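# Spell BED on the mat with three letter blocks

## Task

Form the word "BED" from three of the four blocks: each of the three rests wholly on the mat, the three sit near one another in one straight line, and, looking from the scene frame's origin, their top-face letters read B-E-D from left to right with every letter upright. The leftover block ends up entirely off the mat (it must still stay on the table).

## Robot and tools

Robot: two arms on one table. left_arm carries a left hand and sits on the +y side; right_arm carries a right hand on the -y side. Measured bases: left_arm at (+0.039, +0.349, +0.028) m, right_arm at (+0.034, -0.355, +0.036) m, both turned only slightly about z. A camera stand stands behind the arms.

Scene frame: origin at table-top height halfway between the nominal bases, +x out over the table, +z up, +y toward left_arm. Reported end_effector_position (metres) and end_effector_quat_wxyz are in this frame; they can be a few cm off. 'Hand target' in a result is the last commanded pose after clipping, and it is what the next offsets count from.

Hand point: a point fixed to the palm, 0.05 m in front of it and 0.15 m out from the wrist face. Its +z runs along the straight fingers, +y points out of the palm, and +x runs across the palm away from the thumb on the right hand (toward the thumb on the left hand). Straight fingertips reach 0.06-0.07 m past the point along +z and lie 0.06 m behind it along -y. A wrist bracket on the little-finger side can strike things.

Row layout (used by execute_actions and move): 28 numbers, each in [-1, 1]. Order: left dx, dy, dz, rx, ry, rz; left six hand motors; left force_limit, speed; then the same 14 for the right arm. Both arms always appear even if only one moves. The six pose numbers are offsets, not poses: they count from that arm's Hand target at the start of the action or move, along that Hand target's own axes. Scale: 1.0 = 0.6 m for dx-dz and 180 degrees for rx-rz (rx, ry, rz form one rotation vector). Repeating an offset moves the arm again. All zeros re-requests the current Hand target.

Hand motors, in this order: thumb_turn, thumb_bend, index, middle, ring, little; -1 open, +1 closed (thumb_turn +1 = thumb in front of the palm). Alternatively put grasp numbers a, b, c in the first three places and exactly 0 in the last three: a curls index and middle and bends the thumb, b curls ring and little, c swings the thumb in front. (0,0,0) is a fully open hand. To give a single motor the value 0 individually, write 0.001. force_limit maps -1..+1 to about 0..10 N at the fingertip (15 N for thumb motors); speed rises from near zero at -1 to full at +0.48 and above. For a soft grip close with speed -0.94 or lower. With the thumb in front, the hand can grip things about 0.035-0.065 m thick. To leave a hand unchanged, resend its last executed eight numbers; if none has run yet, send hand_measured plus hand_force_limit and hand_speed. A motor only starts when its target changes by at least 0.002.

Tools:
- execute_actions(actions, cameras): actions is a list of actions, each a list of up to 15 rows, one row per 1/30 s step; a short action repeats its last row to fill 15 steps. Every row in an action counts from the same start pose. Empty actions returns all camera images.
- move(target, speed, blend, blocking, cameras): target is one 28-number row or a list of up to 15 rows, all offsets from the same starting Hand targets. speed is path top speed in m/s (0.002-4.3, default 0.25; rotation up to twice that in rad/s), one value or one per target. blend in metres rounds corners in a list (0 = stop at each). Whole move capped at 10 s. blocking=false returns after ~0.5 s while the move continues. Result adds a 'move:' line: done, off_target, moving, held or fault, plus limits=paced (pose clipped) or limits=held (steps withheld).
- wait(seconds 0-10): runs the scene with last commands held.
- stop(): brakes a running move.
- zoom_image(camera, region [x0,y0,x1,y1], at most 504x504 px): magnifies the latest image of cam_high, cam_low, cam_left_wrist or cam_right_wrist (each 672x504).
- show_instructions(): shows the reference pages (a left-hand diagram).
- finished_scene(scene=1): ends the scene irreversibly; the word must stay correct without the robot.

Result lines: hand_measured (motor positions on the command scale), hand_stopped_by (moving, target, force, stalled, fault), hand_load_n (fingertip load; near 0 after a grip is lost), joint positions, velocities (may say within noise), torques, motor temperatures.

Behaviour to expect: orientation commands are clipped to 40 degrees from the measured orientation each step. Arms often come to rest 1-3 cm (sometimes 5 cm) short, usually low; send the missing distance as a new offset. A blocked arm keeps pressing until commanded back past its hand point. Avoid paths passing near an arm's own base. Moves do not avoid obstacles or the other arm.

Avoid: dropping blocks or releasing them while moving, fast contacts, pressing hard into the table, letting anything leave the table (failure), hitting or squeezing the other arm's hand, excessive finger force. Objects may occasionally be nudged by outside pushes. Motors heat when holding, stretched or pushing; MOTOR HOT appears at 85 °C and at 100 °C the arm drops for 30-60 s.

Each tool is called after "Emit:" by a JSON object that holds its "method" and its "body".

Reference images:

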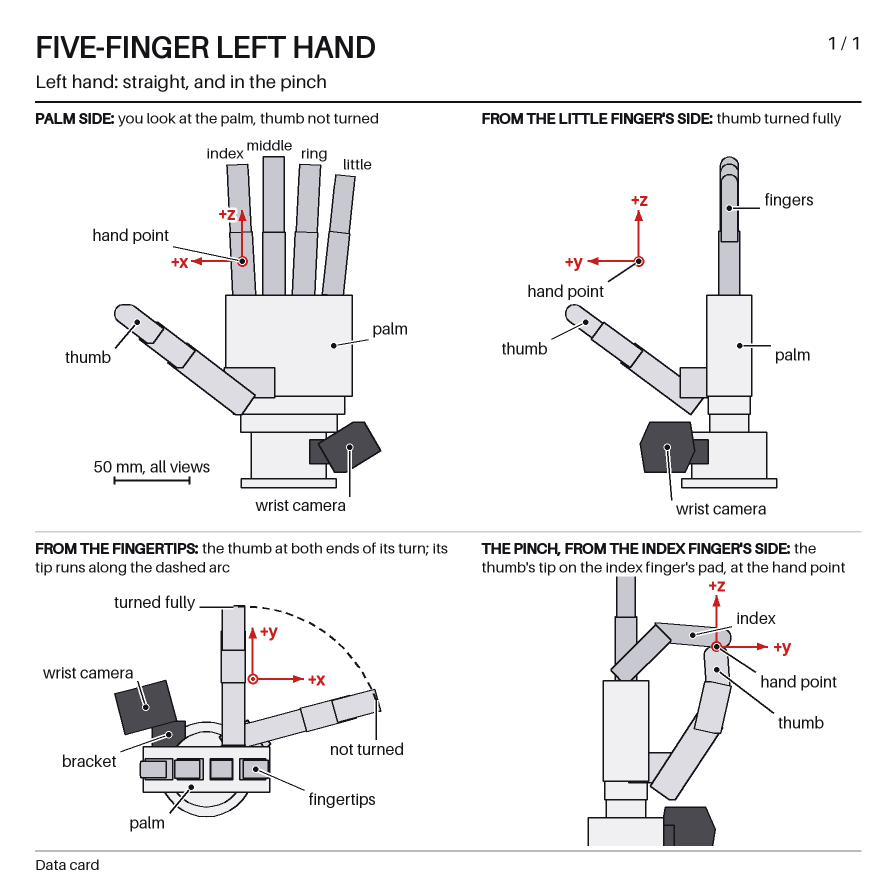

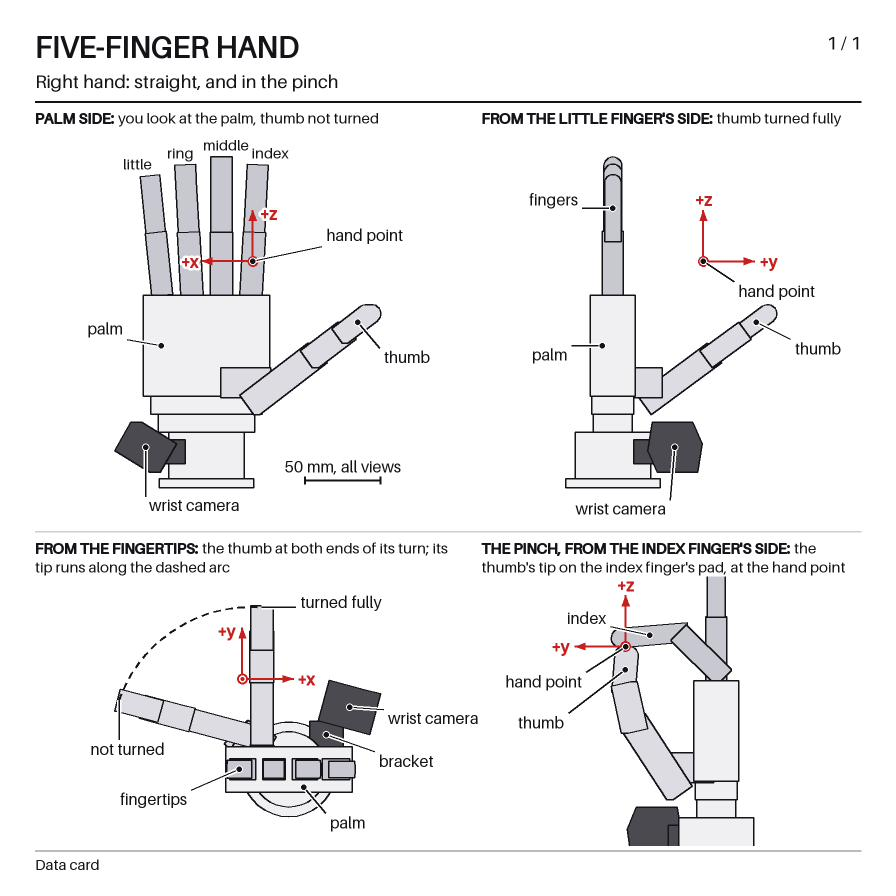

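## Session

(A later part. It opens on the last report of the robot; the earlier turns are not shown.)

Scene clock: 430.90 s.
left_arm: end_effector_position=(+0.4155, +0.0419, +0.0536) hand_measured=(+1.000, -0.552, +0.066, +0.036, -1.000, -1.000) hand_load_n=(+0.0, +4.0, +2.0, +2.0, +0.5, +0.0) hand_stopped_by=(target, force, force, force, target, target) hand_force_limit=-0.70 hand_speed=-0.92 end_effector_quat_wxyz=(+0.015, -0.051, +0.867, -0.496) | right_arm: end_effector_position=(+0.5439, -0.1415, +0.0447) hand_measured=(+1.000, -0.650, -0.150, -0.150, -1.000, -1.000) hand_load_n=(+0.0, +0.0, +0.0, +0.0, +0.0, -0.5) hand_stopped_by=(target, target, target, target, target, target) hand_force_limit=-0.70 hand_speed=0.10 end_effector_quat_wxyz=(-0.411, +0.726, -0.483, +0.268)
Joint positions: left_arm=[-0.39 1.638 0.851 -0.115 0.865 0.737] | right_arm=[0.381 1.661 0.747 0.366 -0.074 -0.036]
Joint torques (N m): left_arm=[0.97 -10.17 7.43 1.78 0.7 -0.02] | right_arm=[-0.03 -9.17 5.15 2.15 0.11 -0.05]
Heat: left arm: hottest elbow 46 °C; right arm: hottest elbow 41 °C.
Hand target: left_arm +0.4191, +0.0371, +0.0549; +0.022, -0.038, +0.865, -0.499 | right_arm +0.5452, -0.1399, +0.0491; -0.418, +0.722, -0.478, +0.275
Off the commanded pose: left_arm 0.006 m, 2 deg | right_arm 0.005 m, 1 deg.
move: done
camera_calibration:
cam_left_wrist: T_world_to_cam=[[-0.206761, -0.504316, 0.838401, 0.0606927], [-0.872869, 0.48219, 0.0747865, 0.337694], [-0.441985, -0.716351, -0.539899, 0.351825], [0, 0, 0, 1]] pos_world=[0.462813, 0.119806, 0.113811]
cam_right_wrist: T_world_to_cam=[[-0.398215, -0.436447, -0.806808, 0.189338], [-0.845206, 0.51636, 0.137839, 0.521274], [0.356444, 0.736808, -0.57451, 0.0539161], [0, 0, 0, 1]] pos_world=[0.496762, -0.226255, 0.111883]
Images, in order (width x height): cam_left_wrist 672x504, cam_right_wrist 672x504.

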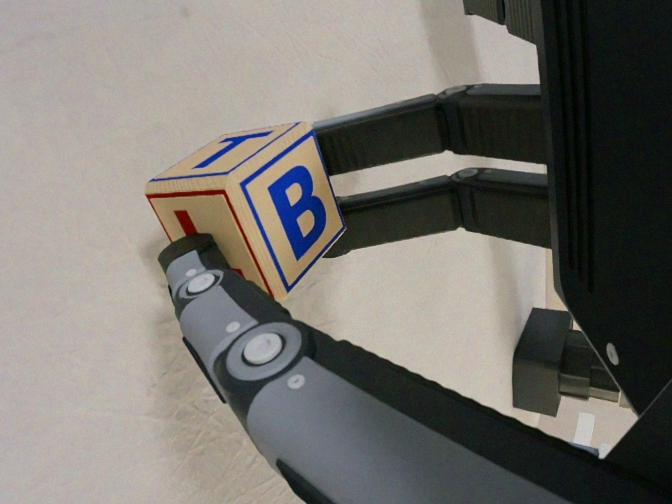

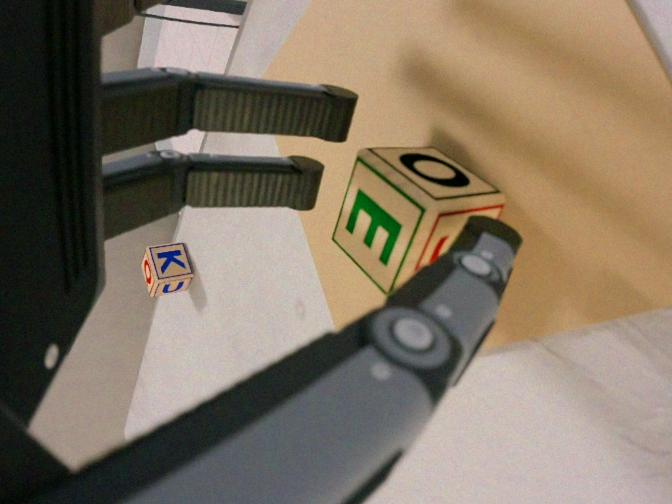

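Emit:
{"method": "move", "body": {"target": [0,0.0339,0.0196,0,0,0,1,-0.4,0.3,0.3,-1,-1,-0.7,-0.92,-0.0042,0.0142,-0.0078,0,0,0,1,-0.65,-0.15,-0.15,-1,-1,-0.7,0.1], "speed": 0.05, "cameras": ["cam_left_wrist","cam_right_wrist"]}}

Scene clock: 437.47 s.
left_arm: end_effector_position=(+0.4178, +0.0409, +0.0328) hand_measured=(+1.000, -0.552, +0.066, +0.036, -1.000, -1.000) hand_load_n=(-0.5, +3.5, +1.5, +1.5, +0.0, +0.0) hand_stopped_by=(target, force, force, force, target, target) hand_force_limit=-0.70 hand_speed=-0.92 end_effector_quat_wxyz=(+0.017, -0.049, +0.866, -0.497) | right_arm: end_effector_position=(+0.5363, -0.1445, +0.0383) hand_measured=(+1.000, -0.650, -0.150, -0.150, -1.000, -1.000) hand_load_n=(+0.0, +0.0, +0.0, +0.0, +0.0, +0.0) hand_stopped_by=(target, target, target, target, target, target) hand_force_limit=-0.70 hand_speed=0.10 end_effector_quat_wxyz=(-0.409, +0.726, -0.484, +0.269)
Joint positions: left_arm=[-0.39 1.688 0.839 -0.046 0.865 0.737] | right_arm=[0.381 1.661 0.721 0.39 -0.07 -0.036]
Joint torques (N m): left_arm=[1.03 -10.05 6.74 1.81 0.69 -0.02] | right_arm=[0.26 -9.23 4.93 2.15 0.11 -0.03]
Heat: left arm: hottest elbow 45 °C; right arm: hottest elbow 40 °C.
Hand target: left_arm +0.4191, +0.0372, +0.0313; +0.022, -0.038, +0.865, -0.499 | right_arm +0.5366, -0.1409, +0.0441; -0.418, +0.722, -0.478, +0.275
Off the commanded pose: left_arm 0.004 m, 1 deg | right_arm 0.007 m, 1 deg.
move: done
camera_calibration:
cam_left_wrist: T_world_to_cam=[[-0.212052, -0.502052, 0.838437, 0.0802295], [-0.873331, 0.482363, 0.0679595, 0.342141], [-0.438551, -0.717822, -0.540744, 0.339573], [0, 0, 0, 1]] pos_world=[0.464735, 0.118996, 0.093103]
cam_right_wrist: T_world_to_cam=[[-0.400414, -0.43729, -0.805262, 0.18078], [-0.843554, 0.519132, 0.137545, 0.516906], [0.35789, 0.734356, -0.576745, 0.0541312], [0, 0, 0, 1]] pos_world=[0.489052, -0.229041, 0.105697]
Images, in order (width x height): cam_left_wrist 672x504, cam_right_wrist 672x504.

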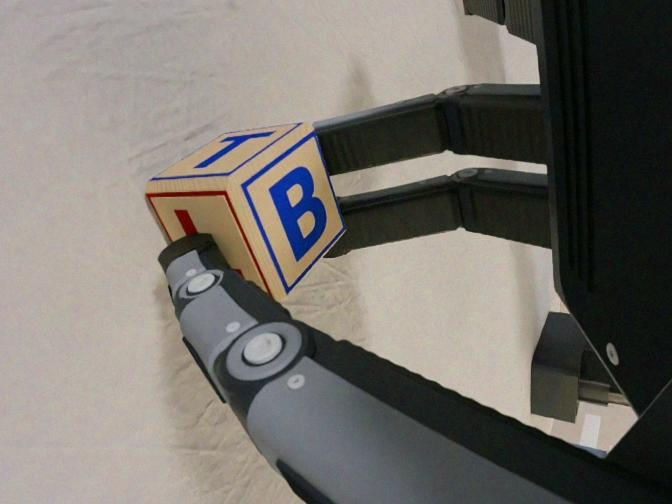

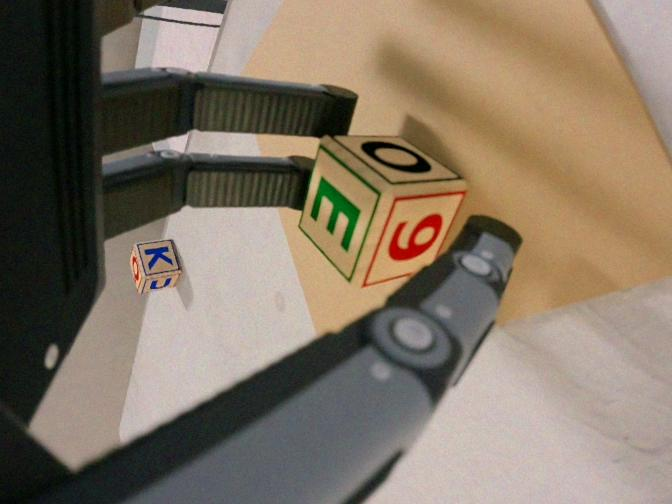

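Emit:
{"method": "move", "body": {"target": [0,0.0072,0.0042,0,0,0,1,-0.4,0.3,0.3,-1,-1,-0.7,-0.92,0,0,0,0,0,0,1,-0.4,0.3,0.3,-1,-1,-0.7,-0.92], "speed": 0.05, "cameras": ["cam_left_wrist","cam_right_wrist"]}}

Scene clock: 444.80 s.
left_arm: end_effector_position=(+0.4200, +0.0399, +0.0321) hand_measured=(+1.000, -0.552, +0.066, +0.036, -1.000, -1.000) hand_load_n=(+0.0, +4.0, +2.0, +2.0, +0.0, +0.0) hand_stopped_by=(target, force, force, force, target, target) hand_force_limit=-0.70 hand_speed=-0.92 end_effector_quat_wxyz=(+0.021, -0.047, +0.865, -0.499) | right_arm: end_effector_position=(+0.5363, -0.1445, +0.0383) hand_measured=(+1.000, -0.552, +0.050, +0.044, -1.000, -1.000) hand_load_n=(-1.5, +5.0, +2.5, +2.5, +0.0, +0.0) hand_stopped_by=(target, force, force, force, target, target) hand_force_limit=-0.70 hand_speed=-0.92 end_effector_quat_wxyz=(-0.409, +0.726, -0.484, +0.269)
Joint positions: left_arm=[-0.39 1.692 0.839 -0.031 0.866 0.737] | right_arm=[0.381 1.661 0.721 0.39 -0.07 -0.036]
Joint torques (N m): left_arm=[1.03 -9.93 6.39 1.81 0.65 -0.02] | right_arm=[0.26 -9.17 4.93 2.15 0.11 -0.02]
Heat: left arm: hottest elbow 45 °C; right arm: hottest elbow 40 °C.
Hand target: left_arm +0.4192, +0.0371, +0.0264; +0.023, -0.038, +0.865, -0.499 | right_arm +0.5366, -0.1409, +0.0441; -0.418, +0.722, -0.478, +0.275
Off the commanded pose: left_arm 0.006 m, 1 deg | right_arm 0.007 m, 1 deg.
move: done
camera_calibration:
cam_left_wrist: T_world_to_cam=[[-0.220046, -0.498125, 0.83872, 0.0839147], [-0.873657, 0.483108, 0.0577101, 0.345011], [-0.433939, -0.720055, -0.541496, 0.337557], [0, 0, 0, 1]] pos_world=[0.466366, 0.118182, 0.0924941]
cam_right_wrist: T_world_to_cam=[[-0.400414, -0.43729, -0.805262, 0.18078], [-0.843554, 0.519132, 0.137545, 0.516906], [0.35789, 0.734356, -0.576745, 0.0541312], [0, 0, 0, 1]] pos_world=[0.489052, -0.229041, 0.105697]
Images, in order (width x height): cam_left_wrist 672x504, cam_right_wrist 672x504.

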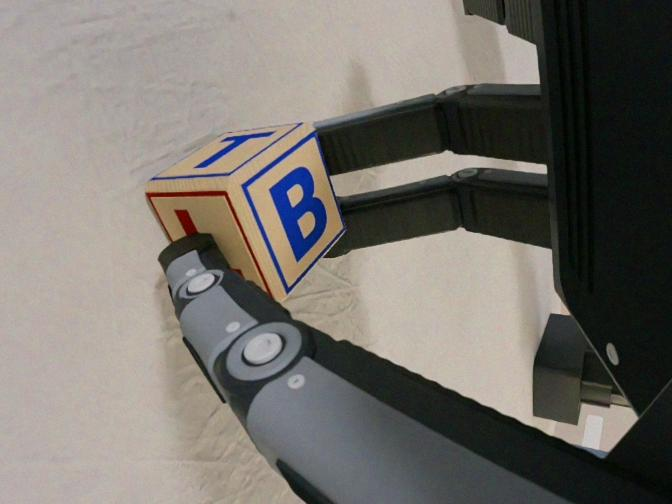

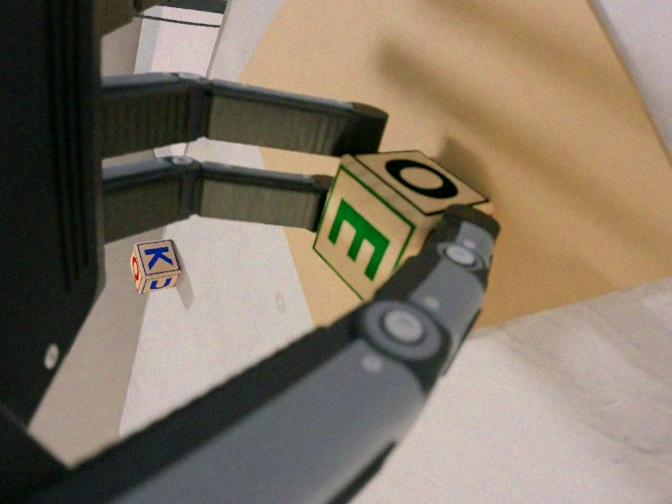

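Emit:
{"method": "move", "body": {"target": [[0,0.0058,0.0033,0,0,0,1,-0.4,0.3,0.3,-1,-1,-0.7,-0.92,0,-0.0722,-0.0417,0,0,0,1,-0.4,0.3,0.3,-1,-1,-0.7,-0.92],[0,0.0058,0.0033,0,0,0,1,-0.4,0.3,0.3,-1,-1,-0.7,-0.92,0.0045,-0.0668,-0.0568,0,-0.2502,-0.1444,1,-0.4,0.3,0.3,-1,-1,-0.7,-0.92]], "speed": [0.08,0.25], "blend": [0.015,0], "cameras": ["all"]}}

Emit:
{"method": "zoom_image", "body": {"camera": "cam_low", "region": [270, 180, 360, 270]}}

Scene clock: 464.10 s.
left_arm: end_effector_position=(+0.4217, +0.0389, +0.0316) hand_measured=(+1.000, -0.552, +0.066, +0.036, -1.000, -1.000) hand_load_n=(+0.0, +3.0, +2.0, +2.0, +0.0, +0.0) hand_stopped_by=(target, force, force, force, target, target) hand_force_limit=-0.70 hand_speed=-0.92 end_effector_quat_wxyz=(+0.024, -0.044, +0.864, -0.501) | right_arm: end_effector_position=(+0.5071, -0.1471, +0.0827) hand_measured=(+1.000, -0.552, +0.050, +0.044, -1.000, -1.000) hand_load_n=(-1.5, +5.5, +2.5, +2.5, +0.0, +0.0) hand_stopped_by=(target, force, force, force, target, target) hand_force_limit=-0.70 hand_speed=-0.92 end_effector_quat_wxyz=(-0.492, +0.861, -0.122, +0.049)
Joint positions: left_arm=[-0.39 1.696 0.839 -0.018 0.868 0.737] | right_arm=[0.204 1.704 1.034 -0.34 -0.922 -0.864]
Joint torques (N m): left_arm=[1.08 -9.52 6.2 1.8 0.56 -0.02] | right_arm=[-0.97 -9.35 10.25 0.25 -0.68 -0.11]
Heat: left arm: hottest elbow 44 °C; right arm: hottest elbow 39 °C.
Hand target: left_arm +0.4192, +0.0371, +0.0223; +0.022, -0.038, +0.865, -0.499 | right_arm +0.5290, -0.1472, +0.0960; -0.496, +0.858, -0.113, +0.064
Off the commanded pose: left_arm 0.010 m, 1 deg | right_arm 0.026 m, 2 deg.
move: off_target (right_arm)
camera_calibration:
cam_left_wrist: T_world_to_cam=[[-0.226994, -0.493876, 0.839381, 0.0869622], [-0.873472, 0.484422, 0.0488115, 0.347118], [-0.430721, -0.722096, -0.541347, 0.336065], [0, 0, 0, 1]] pos_world=[0.467689, 0.117468, 0.0919901]
cam_right_wrist: T_world_to_cam=[[0.0794985, -0.570673, -0.81732, -0.0582593], [-0.923467, -0.350896, 0.155181, 0.398533], [-0.375352, 0.742432, -0.554893, 0.463358], [0, 0, 0, 1]] pos_world=[0.546586, -0.237415, 0.147653]

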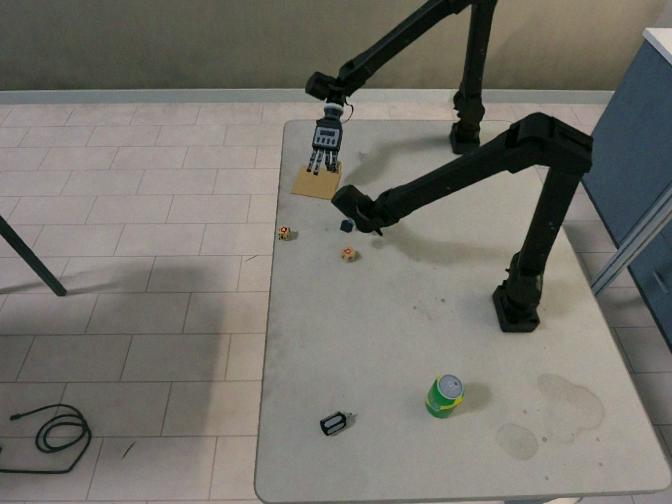

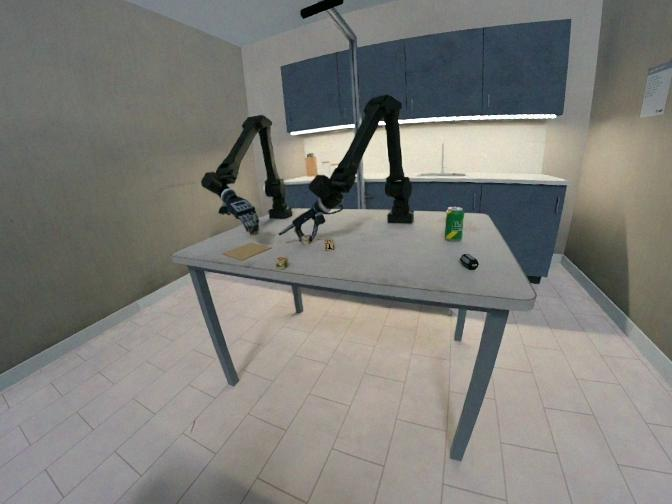

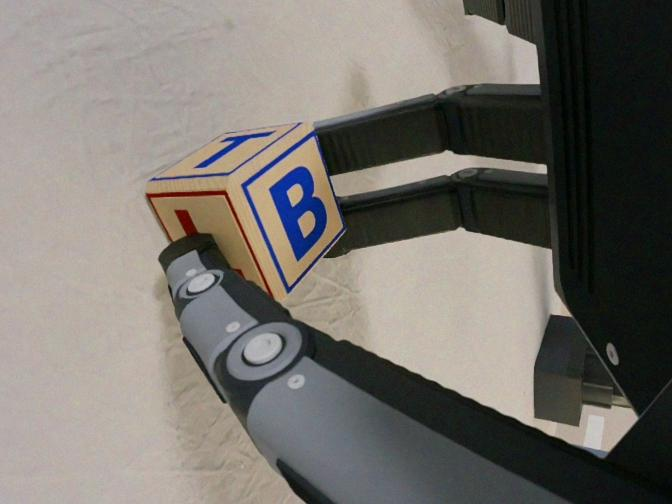

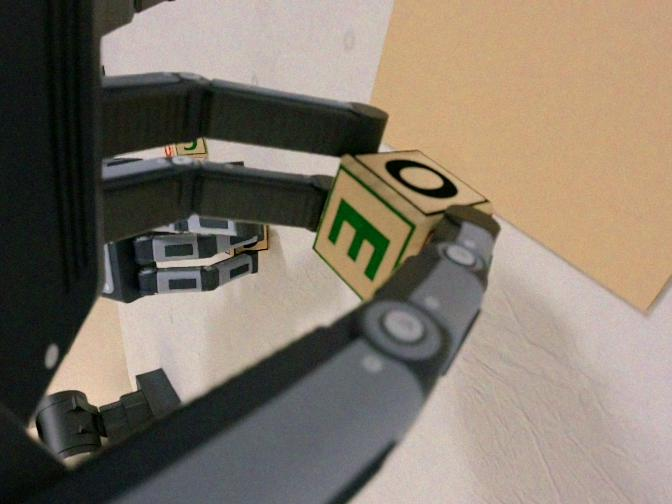

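Scaled by 5.600 from the camera's 672x504 image, which has a finer 960x720 frame.

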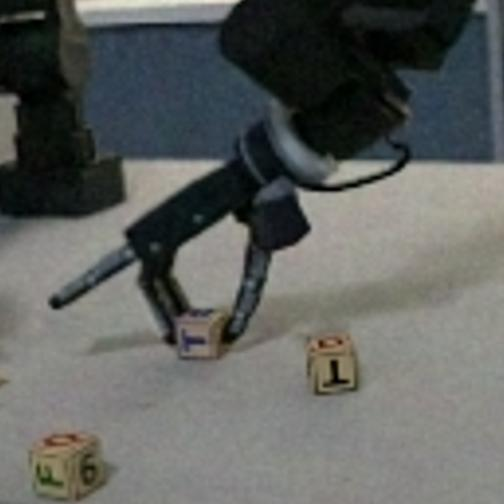

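Emit:
{"method": "move", "body": {"target": [[0,-0.0087,-0.005,0,0,0,1,-0.7,-0.2,-0.2,-1,-1,-0.7,-0.5,0.0322,0.0477,0.0375,0,0,0,1,-0.4,0.3,0.3,-1,-1,-0.7,-0.92],[0,-0.1227,-0.0708,0,0,0,1,-0.7,-0.2,-0.2,-1,-1,-0.7,-0.5,0.0322,0.0477,0.0375,0,0,0,1,-0.4,0.3,0.3,-1,-1,-0.7,-0.92]], "speed": [0.06,0.15], "cameras": ["cam_left_wrist","cam_right_wrist"]}}

Scene clock: 476.80 s.
left_arm: end_effector_position=(+0.4047, +0.0461, +0.0907) hand_measured=(+1.000, -0.700, -0.200, -0.200, -1.000, -1.000) hand_load_n=(+0.0, +0.0, +0.0, +0.0, +0.0, +0.0) hand_stopped_by=(target, target, target, target, target, target) hand_force_limit=-0.70 hand_speed=-0.50 end_effector_quat_wxyz=(+0.007, -0.054, +0.868, -0.493) | right_arm: end_effector_position=(+0.5205, -0.1475, +0.0461) hand_measured=(+1.000, -0.552, +0.050, +0.044, -1.000, -1.000) hand_load_n=(-1.5, +5.5, +2.5, +2.5, +0.0, +0.0) hand_stopped_by=(target, force, force, force, target, target) hand_force_limit=-0.70 hand_speed=-0.92 end_effector_quat_wxyz=(-0.488, +0.863, -0.128, +0.037)
Joint positions: left_arm=[-0.39 1.544 0.867 -0.243 0.868 0.737] | right_arm=[0.199 1.809 1.068 -0.307 -0.925 -0.874]
Joint torques (N m): left_arm=[1.03 -10.4 11.07 0.65 0.6 -0.03] | right_arm=[-0.97 -10.52 9.69 1.29 -0.69 -0.09]
Heat: left arm: hottest elbow 43 °C; right arm: hottest elbow 40 °C.
Hand target: left_arm +0.4191, +0.0371, +0.1074; +0.022, -0.038, +0.865, -0.499 | right_arm +0.5488, -0.1471, +0.0598; -0.496, +0.858, -0.113, +0.064
Off the commanded pose: left_arm 0.024 m, 3 deg | right_arm 0.032 m, 4 deg.
move: off_target (left_arm, right_arm)
camera_calibration:
cam_left_wrist: T_world_to_cam=[[-0.193017, -0.508454, 0.839178, 0.023996], [-0.870734, 0.483001, 0.0923734, 0.320953], [-0.452292, -0.712871, -0.535955, 0.373768], [0, 0, 0, 1]] pos_world=[0.453149, 0.123628, 0.150538]
cam_right_wrist: T_world_to_cam=[[0.0574999, -0.574182, -0.816706, -0.0785404], [-0.917926, -0.352078, 0.182901, 0.412099], [-0.392563, 0.739159, -0.547301, 0.456453], [0, 0, 0, 1]] pos_world=[0.561979, -0.237397, 0.110299]
Images, in order (width x height): cam_left_wrist 672x504, cam_right_wrist 672x504.

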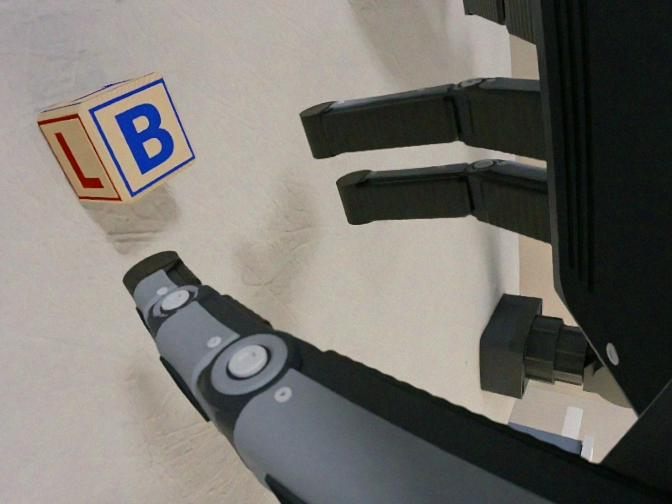

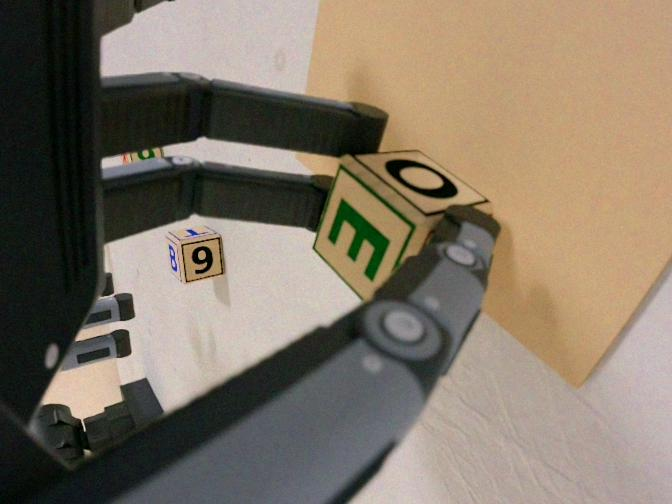

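Emit:
{"method": "move", "body": {"target": [-0.1193,0.11,-0.1323,0,-0.1241,-0.0717,1,-0.7,-0.2,-0.2,-1,-1,-0.7,-0.5,0.0193,0.0083,0.0108,0,0,0,1,-0.4,0.3,0.3,-1,-1,-0.7,-0.92], "speed": 0.15, "cameras": ["cam_left_wrist","cam_right_wrist","cam_low"]}}

Emit:
{"method": "zoom_image", "body": {"camera": "cam_low", "region": [200, 200, 290, 270]}}

Scene clock: 511.17 s.
left_arm: end_effector_position=(+0.4768, +0.1441, +0.0805) hand_measured=(+1.000, -0.700, -0.200, -0.200, -1.000, -1.000) hand_load_n=(+0.0, +0.0, +0.0, +0.0, +0.0, +0.0) hand_stopped_by=(target, target, target, target, target, target) hand_force_limit=-0.70 hand_speed=-0.50 end_effector_quat_wxyz=(+0.122, -0.230, +0.840, -0.475) | right_arm: end_effector_position=(+0.5328, -0.1471, +0.0407) hand_measured=(+1.000, -0.552, +0.050, +0.044, -1.000, -1.000) hand_load_n=(-1.5, +5.0, +2.5, +2.0, +0.0, +0.0) hand_stopped_by=(target, force, force, force, target, target) hand_force_limit=-0.70 hand_speed=-0.92 end_effector_quat_wxyz=(-0.488, +0.863, -0.127, +0.038)
Joint positions: left_arm=[-0.168 1.515 0.776 -0.018 0.717 0.54] | right_arm=[0.196 1.843 1.102 -0.307 -0.927 -0.877]
Joint torques (N m): left_arm=[1.67 -10.75 7.39 2.06 0.45 -0.28] | right_arm=[-0.97 -10.64 9.66 1.32 -0.69 -0.1]
Motor temperatures (°C): left_arm=[33 34 47 32 34 31] | right_arm=[31 36 43 31 32 32]
Heat: left arm: hottest elbow 47 °C; right arm: hottest elbow 43 °C.
Hand target: left_arm +0.4814, +0.1448, +0.0899; +0.133, -0.230, +0.835, -0.482 | right_arm +0.5609, -0.1471, +0.0522; -0.496, +0.858, -0.113, +0.064
Off the commanded pose: left_arm 0.010 m, 2 deg | right_arm 0.030 m, 4 deg.
move: off_target (right_arm)
camera_calibration:
cam_left_wrist: T_world_to_cam=[[0.0148674, -0.557565, 0.83, 0.00501629], [-0.994289, 0.0794934, 0.0712111, 0.456104], [-0.105684, -0.826318, -0.553199, 0.323196], [0, 0, 0, 1]] pos_world=[0.487581, 0.233602, 0.142148]
cam_right_wrist: T_world_to_cam=[[0.0596084, -0.57363, -0.816943, -0.0845324], [-0.918456, -0.352086, 0.180208, 0.424967], [-0.391006, 0.739584, -0.547841, 0.457329], [0, 0, 0, 1]] pos_world=[0.574171, -0.237099, 0.104903]
Images, in order (width x height): cam_low 672x504, cam_left_wrist 672x504, cam_right_wrist 672x504.

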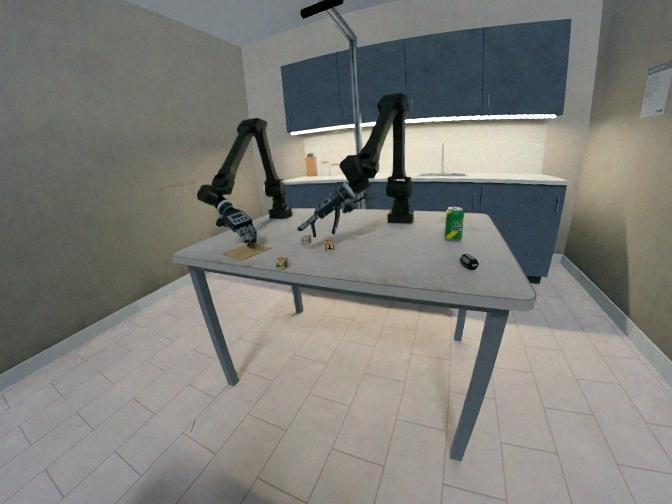

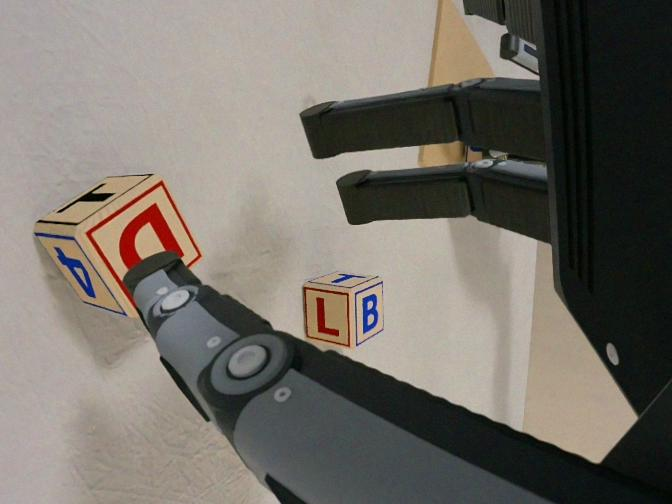

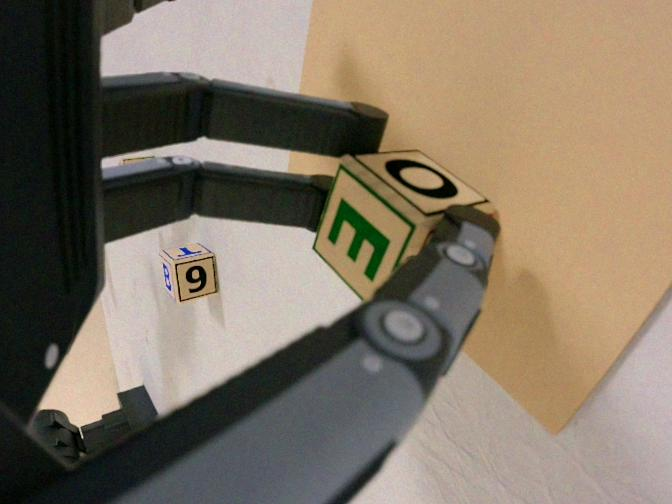

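Scaled by 5.600 from the camera's 672x504 image, which has a finer 960x720 frame.

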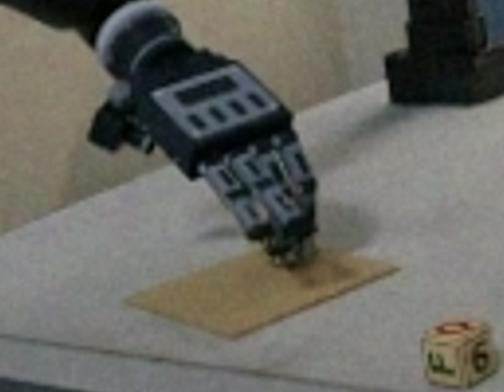

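Emit:
{"method": "move", "body": {"target": [0.0098,0.0573,0.0107,0,0,0,1,-0.7,-0.2,-0.2,-1,-1,-0.7,-0.5,0,0.0058,0.0033,0,0,0,1,-0.4,0.3,0.3,-1,-1,-0.7,-0.92], "speed": 0.1, "cameras": ["cam_left_wrist","cam_right_wrist"]}}

Scene clock: 524.77 s.
left_arm: end_effector_position=(+0.4657, +0.1490, +0.0575) hand_measured=(+1.000, -0.700, -0.200, -0.200, -1.000, -1.000) hand_load_n=(+0.0, +0.0, +0.0, +0.0, +0.0, +0.0) hand_stopped_by=(target, target, target, target, target, target) hand_force_limit=-0.70 hand_speed=-0.50 end_effector_quat_wxyz=(+0.128, -0.229, +0.837, -0.480) | right_arm: end_effector_position=(+0.5344, -0.1469, +0.0390) hand_measured=(+1.000, -0.552, +0.050, +0.044, -1.000, -1.000) hand_load_n=(-1.5, +5.0, +2.0, +2.5, +0.0, +0.0) hand_stopped_by=(target, force, force, force, target, target) hand_force_limit=-0.70 hand_speed=-0.92 end_effector_quat_wxyz=(-0.490, +0.862, -0.125, +0.040)
Joint positions: left_arm=[-0.16 1.539 0.71 0.086 0.723 0.54] | right_arm=[0.196 1.848 1.102 -0.296 -0.929 -0.878]
Joint torques (N m): left_arm=[2.2 -8.82 7.02 2.06 0.58 -0.17] | right_arm=[-0.97 -10.52 9.47 1.31 -0.63 -0.1]
Heat: left arm: hottest elbow 45 °C; right arm: hottest elbow 43 °C.
Hand target: left_arm +0.4705, +0.1517, +0.0571; +0.133, -0.230, +0.835, -0.482 | right_arm +0.5608, -0.1471, +0.0482; -0.496, +0.858, -0.112, +0.064
Off the commanded pose: left_arm 0.006 m, 1 deg | right_arm 0.028 m, 3 deg.
move: off_target (right_arm)
camera_calibration:
cam_left_wrist: T_world_to_cam=[[0.00634996, -0.551545, 0.834121, 0.029836], [-0.995438, 0.0759209, 0.0577791, 0.448088], [-0.095195, -0.830683, -0.548547, 0.308705], [0, 0, 0, 1]] pos_world=[0.475242, 0.238873, 0.118562]
cam_right_wrist: T_world_to_cam=[[0.0651526, -0.571733, -0.817849, -0.0885283], [-0.919163, -0.353434, 0.173851, 0.427267], [-0.388451, 0.74041, -0.548543, 0.455557], [0, 0, 0, 1]] pos_world=[0.575458, -0.236903, 0.103209]
Images, in order (width x height): cam_left_wrist 672x504, cam_right_wrist 672x504.

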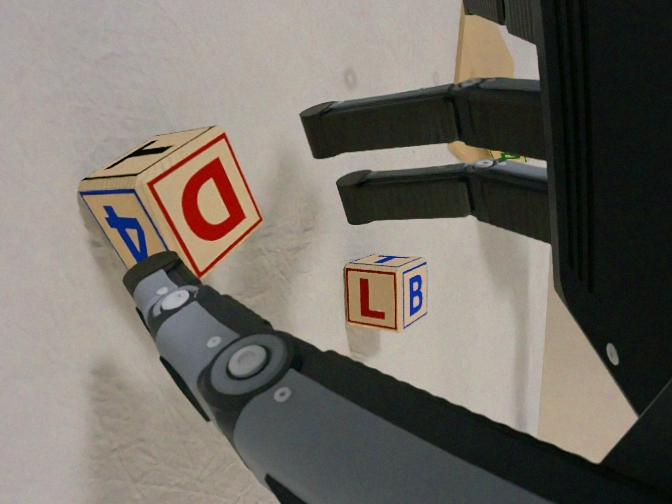

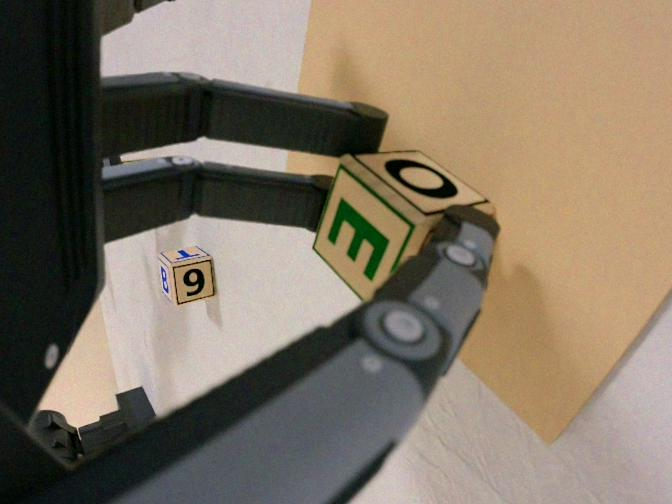

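Emit:
{"method": "move", "body": {"target": [-0.0062,0.045,0.0223,0,0,0,1,-0.7,-0.2,-0.2,-1,-1,-0.7,-0.5,0,0.0058,0.0033,0,0,0,1,-0.4,0.3,0.3,-1,-1,-0.7,-0.92], "speed": 0.06, "cameras": ["cam_left_wrist","cam_right_wrist","cam_low"]}}

Emit:
{"method": "zoom_image", "body": {"camera": "cam_right_wrist", "region": [290, 120, 540, 330]}}

Scene clock: 532.13 s.
left_arm: end_effector_position=(+0.4682, +0.1518, +0.0277) hand_measured=(+1.000, -0.700, -0.200, -0.200, -1.000, -1.000) hand_load_n=(+0.0, +0.0, +0.0, +0.0, +0.0, +0.0) hand_stopped_by=(target, target, target, target, target, target) hand_force_limit=-0.70 hand_speed=-0.50 end_effector_quat_wxyz=(+0.126, -0.232, +0.836, -0.480) | right_arm: end_effector_position=(+0.5357, -0.1466, +0.0385) hand_measured=(+1.000, -0.552, +0.050, +0.044, -1.000, -1.000) hand_load_n=(-0.5, +4.0, +2.0, +2.5, +0.0, +0.0) hand_stopped_by=(target, force, force, force, target, target) hand_force_limit=-0.70 hand_speed=-0.92 end_effector_quat_wxyz=(-0.491, +0.861, -0.124, +0.042)
Joint positions: left_arm=[-0.15 1.621 0.695 0.178 0.73 0.54] | right_arm=[0.196 1.85 1.102 -0.288 -0.93 -0.878]
Joint torques (N m): left_arm=[2.08 -9.23 6.27 2.04 0.58 -0.07] | right_arm=[-0.91 -10.23 9.31 1.36 -0.54 -0.09]
Heat: left arm: hottest elbow 45 °C; right arm: hottest elbow 43 °C.
Hand target: left_arm +0.4726, +0.1552, +0.0269; +0.133, -0.230, +0.835, -0.482 | right_arm +0.5609, -0.1472, +0.0441; -0.496, +0.858, -0.113, +0.064
Off the commanded pose: left_arm 0.006 m, 1 deg | right_arm 0.026 m, 3 deg.
move: off_target (right_arm)
camera_calibration:
cam_left_wrist: T_world_to_cam=[[0.0141034, -0.548266, 0.836185, 0.0520683], [-0.995348, 0.07201, 0.064003, 0.452425], [-0.0953044, -0.833198, -0.5447, 0.295352], [0, 0, 0, 1]] pos_world=[0.477734, 0.242055, 0.0883829]
cam_right_wrist: T_world_to_cam=[[0.0699332, -0.569749, -0.818838, -0.0911361], [-0.919916, -0.354317, 0.167969, 0.429215], [-0.385829, 0.741516, -0.548899, 0.454423], [0, 0, 0, 1]] pos_world=[0.576544, -0.236808, 0.102712]
Images, in order (width x height): cam_low 672x504, cam_left_wrist 672x504, cam_right_wrist 672x504.

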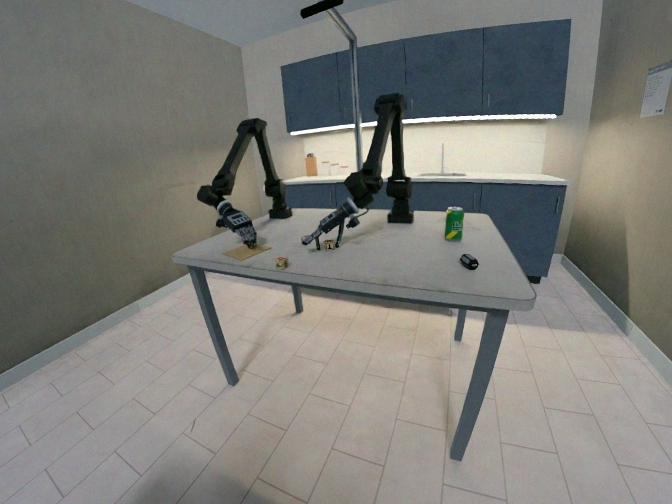

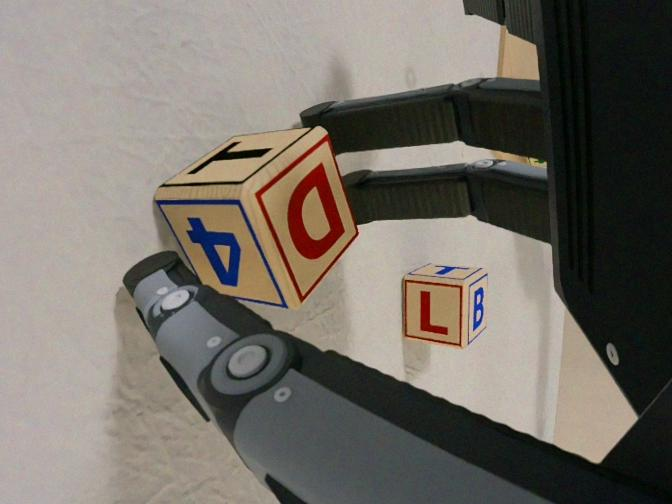

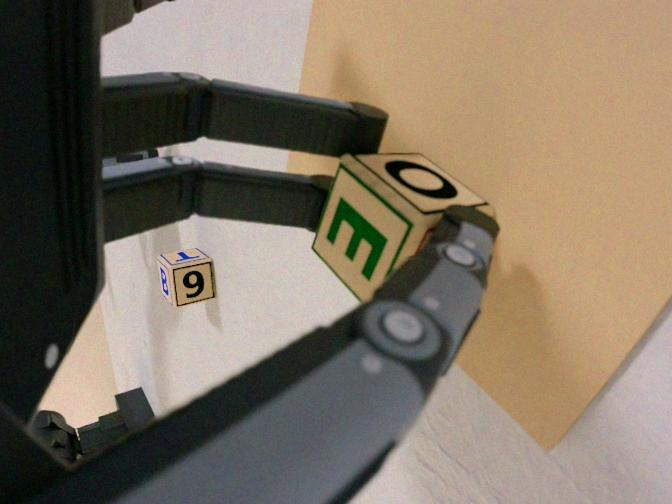

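Scaled by 2.016 from the camera's 672x504 image, which has a finer 960x720 frame.

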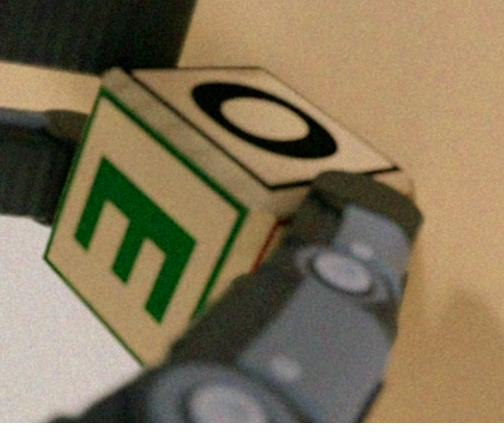

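Emit:
{"method": "move", "body": {"target": [[0,0,0,0,0,0,1,-0.4,0.3,0.3,-1,-1,-0.7,-0.92,0,-0.0087,-0.005,0,0,0,1,-0.7,-0.2,-0.2,-1,-1,-0.7,-0.5],[0,0,0,0,0,0,1,-0.4,0.3,0.3,-1,-1,-0.7,-0.92,0,-0.0866,-0.05,0,0,0,1,-0.7,-0.2,-0.2,-1,-1,-0.7,-0.5],[0,0,0,0,0,0,1,-0.4,0.3,0.3,-1,-1,-0.7,-0.92,-0.003,-0.0967,-0.0427,0,0.4282,0.2472,1,-0.7,-0.2,-0.2,-1,-1,-0.7,-0.5]], "speed": [0.06,0.12,0.25], "blend": [0.004,0.015,0], "cameras": ["cam_left_wrist","cam_right_wrist"]}}

Scene clock: 550.10 s.
left_arm: end_effector_position=(+0.4681, +0.1518, +0.0277) hand_measured=(+1.000, -0.572, +0.082, +0.052, -1.000, -1.000) hand_load_n=(-1.0, +5.5, +3.0, +2.0, +0.0, +0.0) hand_stopped_by=(target, force, force, force, target, target) hand_force_limit=-0.70 hand_speed=-0.92 end_effector_quat_wxyz=(+0.126, -0.232, +0.836, -0.480) | right_arm: end_effector_position=(+0.5437, -0.1522, +0.0917) hand_measured=(+1.000, -0.700, -0.200, -0.200, -1.000, -1.000) hand_load_n=(+0.0, +0.0, +0.0, +0.0, +0.0, +0.0) hand_stopped_by=(target, target, target, target, target, target) hand_force_limit=-0.70 hand_speed=-0.50 end_effector_quat_wxyz=(+0.295, -0.543, +0.682, -0.392)
Joint positions: left_arm=[-0.15 1.621 0.695 0.178 0.731 0.54] | right_arm=[0.572 1.558 0.832 0.026 0.632 0.434]
Joint torques (N m): left_arm=[2.26 -9.29 6.27 2.04 0.54 -0.08] | right_arm=[0.09 -7.59 10.19 0.65 0.42 0.06]
Heat: left arm: hottest elbow 44 °C; right arm: hottest elbow 43 °C.
Hand target: left_arm +0.4727, +0.1552, +0.0269; +0.133, -0.230, +0.835, -0.482 | right_arm +0.5610, -0.1401, +0.1073; +0.308, -0.534, +0.682, -0.393
Off the commanded pose: left_arm 0.006 m, 1 deg | right_arm 0.026 m, 2 deg.
move: off_target (right_arm); blend cut to 0 m at target 1
camera_calibration:
cam_left_wrist: T_world_to_cam=[[0.0139585, -0.548072, 0.836315, 0.0520781], [-0.995331, 0.0722734, 0.0639763, 0.452354], [-0.095507, -0.833303, -0.544504, 0.295457], [0, 0, 0, 1]] pos_world=[0.477734, 0.242054, 0.0883838]
cam_right_wrist: T_world_to_cam=[[-0.586927, -0.13649, -0.798052, 0.36992], [-0.368162, 0.922879, 0.112926, 0.325019], [0.721092, 0.360091, -0.591912, -0.165078], [0, 0, 0, 1]] pos_world=[0.455812, -0.19002, 0.1608]
Images, in order (width x height): cam_left_wrist 672x504, cam_right_wrist 672x504.

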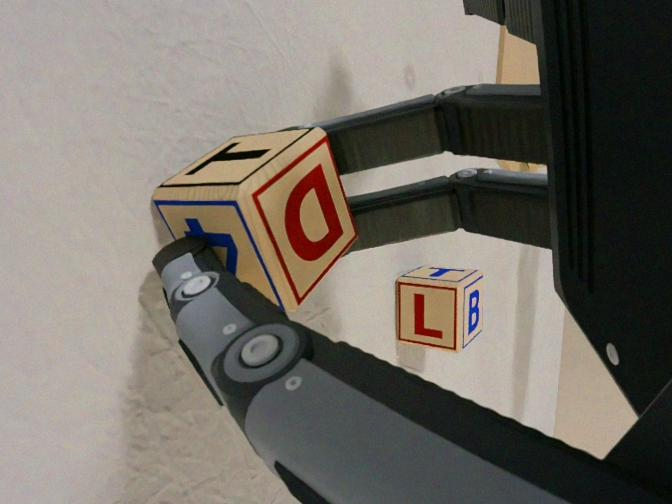

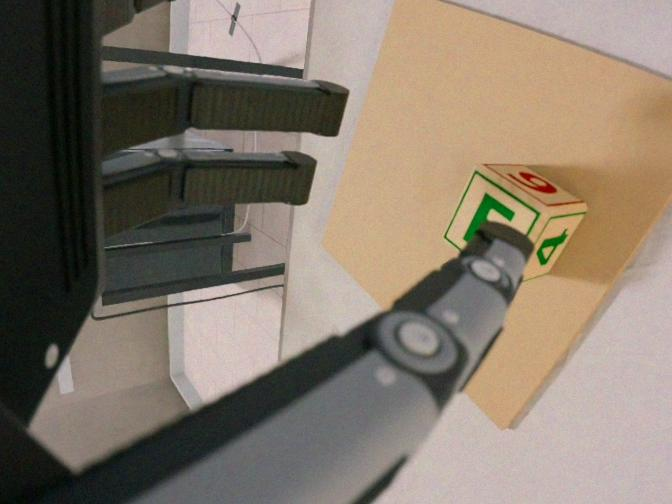

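Emit:
{"method": "move", "body": {"target": [[0,-0.0722,-0.0417,0,0,0,1,-0.4,0.3,0.3,-1,-1,-0.7,-0.92,-0.01,0.0515,0.0108,0,0,0,1,-0.7,-0.2,-0.2,-1,-1,-0.7,-0.5],[-0.0158,-0.0962,-0.0573,0,-0.409,-0.2361,1,-0.4,0.3,0.3,-1,-1,-0.7,-0.92,-0.01,0.0515,0.0108,0,0,0,1,-0.7,-0.2,-0.2,-1,-1,-0.7,-0.5]], "speed": [0.1,0.3], "blend": [0.015,0], "cameras": ["cam_left_wrist","cam_right_wrist"]}}

Scene clock: 580.83 s.
left_arm: end_effector_position=(+0.4644, +0.1761, +0.0792) hand_measured=(+1.000, -0.572, +0.082, +0.052, -1.000, -1.000) hand_load_n=(-0.5, +5.5, +3.0, +2.0, +0.0, +0.0) hand_stopped_by=(target, force, force, force, target, target) hand_force_limit=-0.70 hand_speed=-0.92 end_effector_quat_wxyz=(-0.426, +0.732, -0.470, +0.249) | right_arm: end_effector_position=(+0.5437, -0.1413, +0.0699) hand_measured=(+1.000, -0.700, -0.200, -0.200, -1.000, -1.000) hand_load_n=(+0.0, +0.0, +0.0, +0.0, +0.0, -0.5) hand_stopped_by=(target, target, target, target, target, target) hand_force_limit=-0.70 hand_speed=-0.50 end_effector_quat_wxyz=(+0.293, -0.543, +0.683, -0.392)
Joint positions: left_arm=[-0.611 1.409 0.684 -0.188 -0.866 -0.736] | right_arm=[0.595 1.617 0.832 0.069 0.652 0.455]
Joint torques (N m): left_arm=[0.97 -7.41 11.32 0.69 -0.59 -0.28] | right_arm=[0.21 -8.23 7.43 1.83 0.44 0.07]
Heat: left arm: hottest elbow 43 °C; right arm: hottest elbow 44 °C.
Hand target: left_arm +0.4803, +0.1610, +0.0942; -0.424, +0.734, -0.460, +0.266 | right_arm +0.5528, -0.1320, +0.0773; +0.308, -0.534, +0.682, -0.393
Off the commanded pose: left_arm 0.027 m, 2 deg | right_arm 0.015 m, 2 deg.
move: off_target (left_arm, right_arm)
camera_calibration:
cam_left_wrist: T_world_to_cam=[[0.570145, -0.0665889, 0.818841, -0.319393], [-0.154807, -0.987563, 0.0274797, 0.242836], [0.806827, -0.142429, -0.573362, -0.195033], [0, 0, 0, 1]] pos_world=[0.377051, 0.190769, 0.143035]
cam_right_wrist: T_world_to_cam=[[-0.589144, -0.135825, -0.796531, 0.3552], [-0.365053, 0.924175, 0.112416, 0.316026], [0.720865, 0.357005, -0.594055, -0.182117], [0, 0, 0, 1]] pos_world=[0.455912, -0.178801, 0.139214]
Images, in order (width x height): cam_left_wrist 672x504, cam_right_wrist 672x504.

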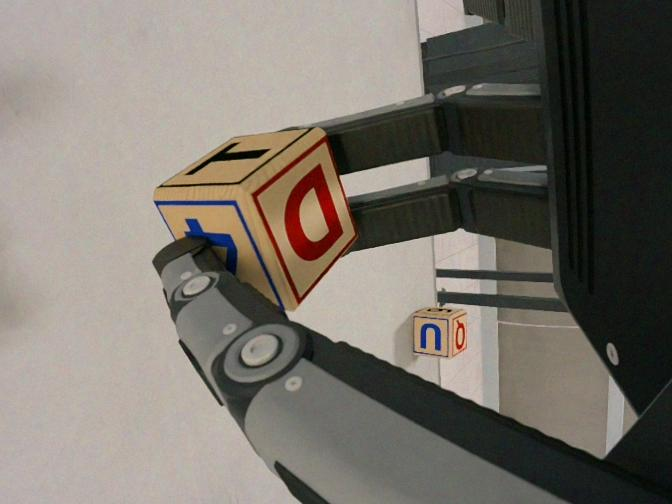

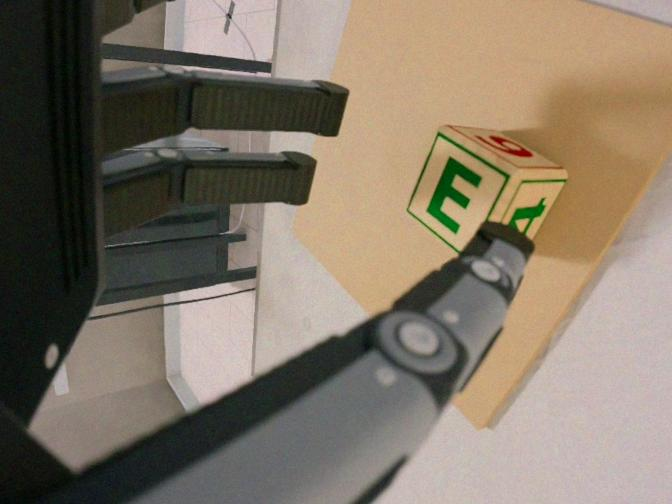

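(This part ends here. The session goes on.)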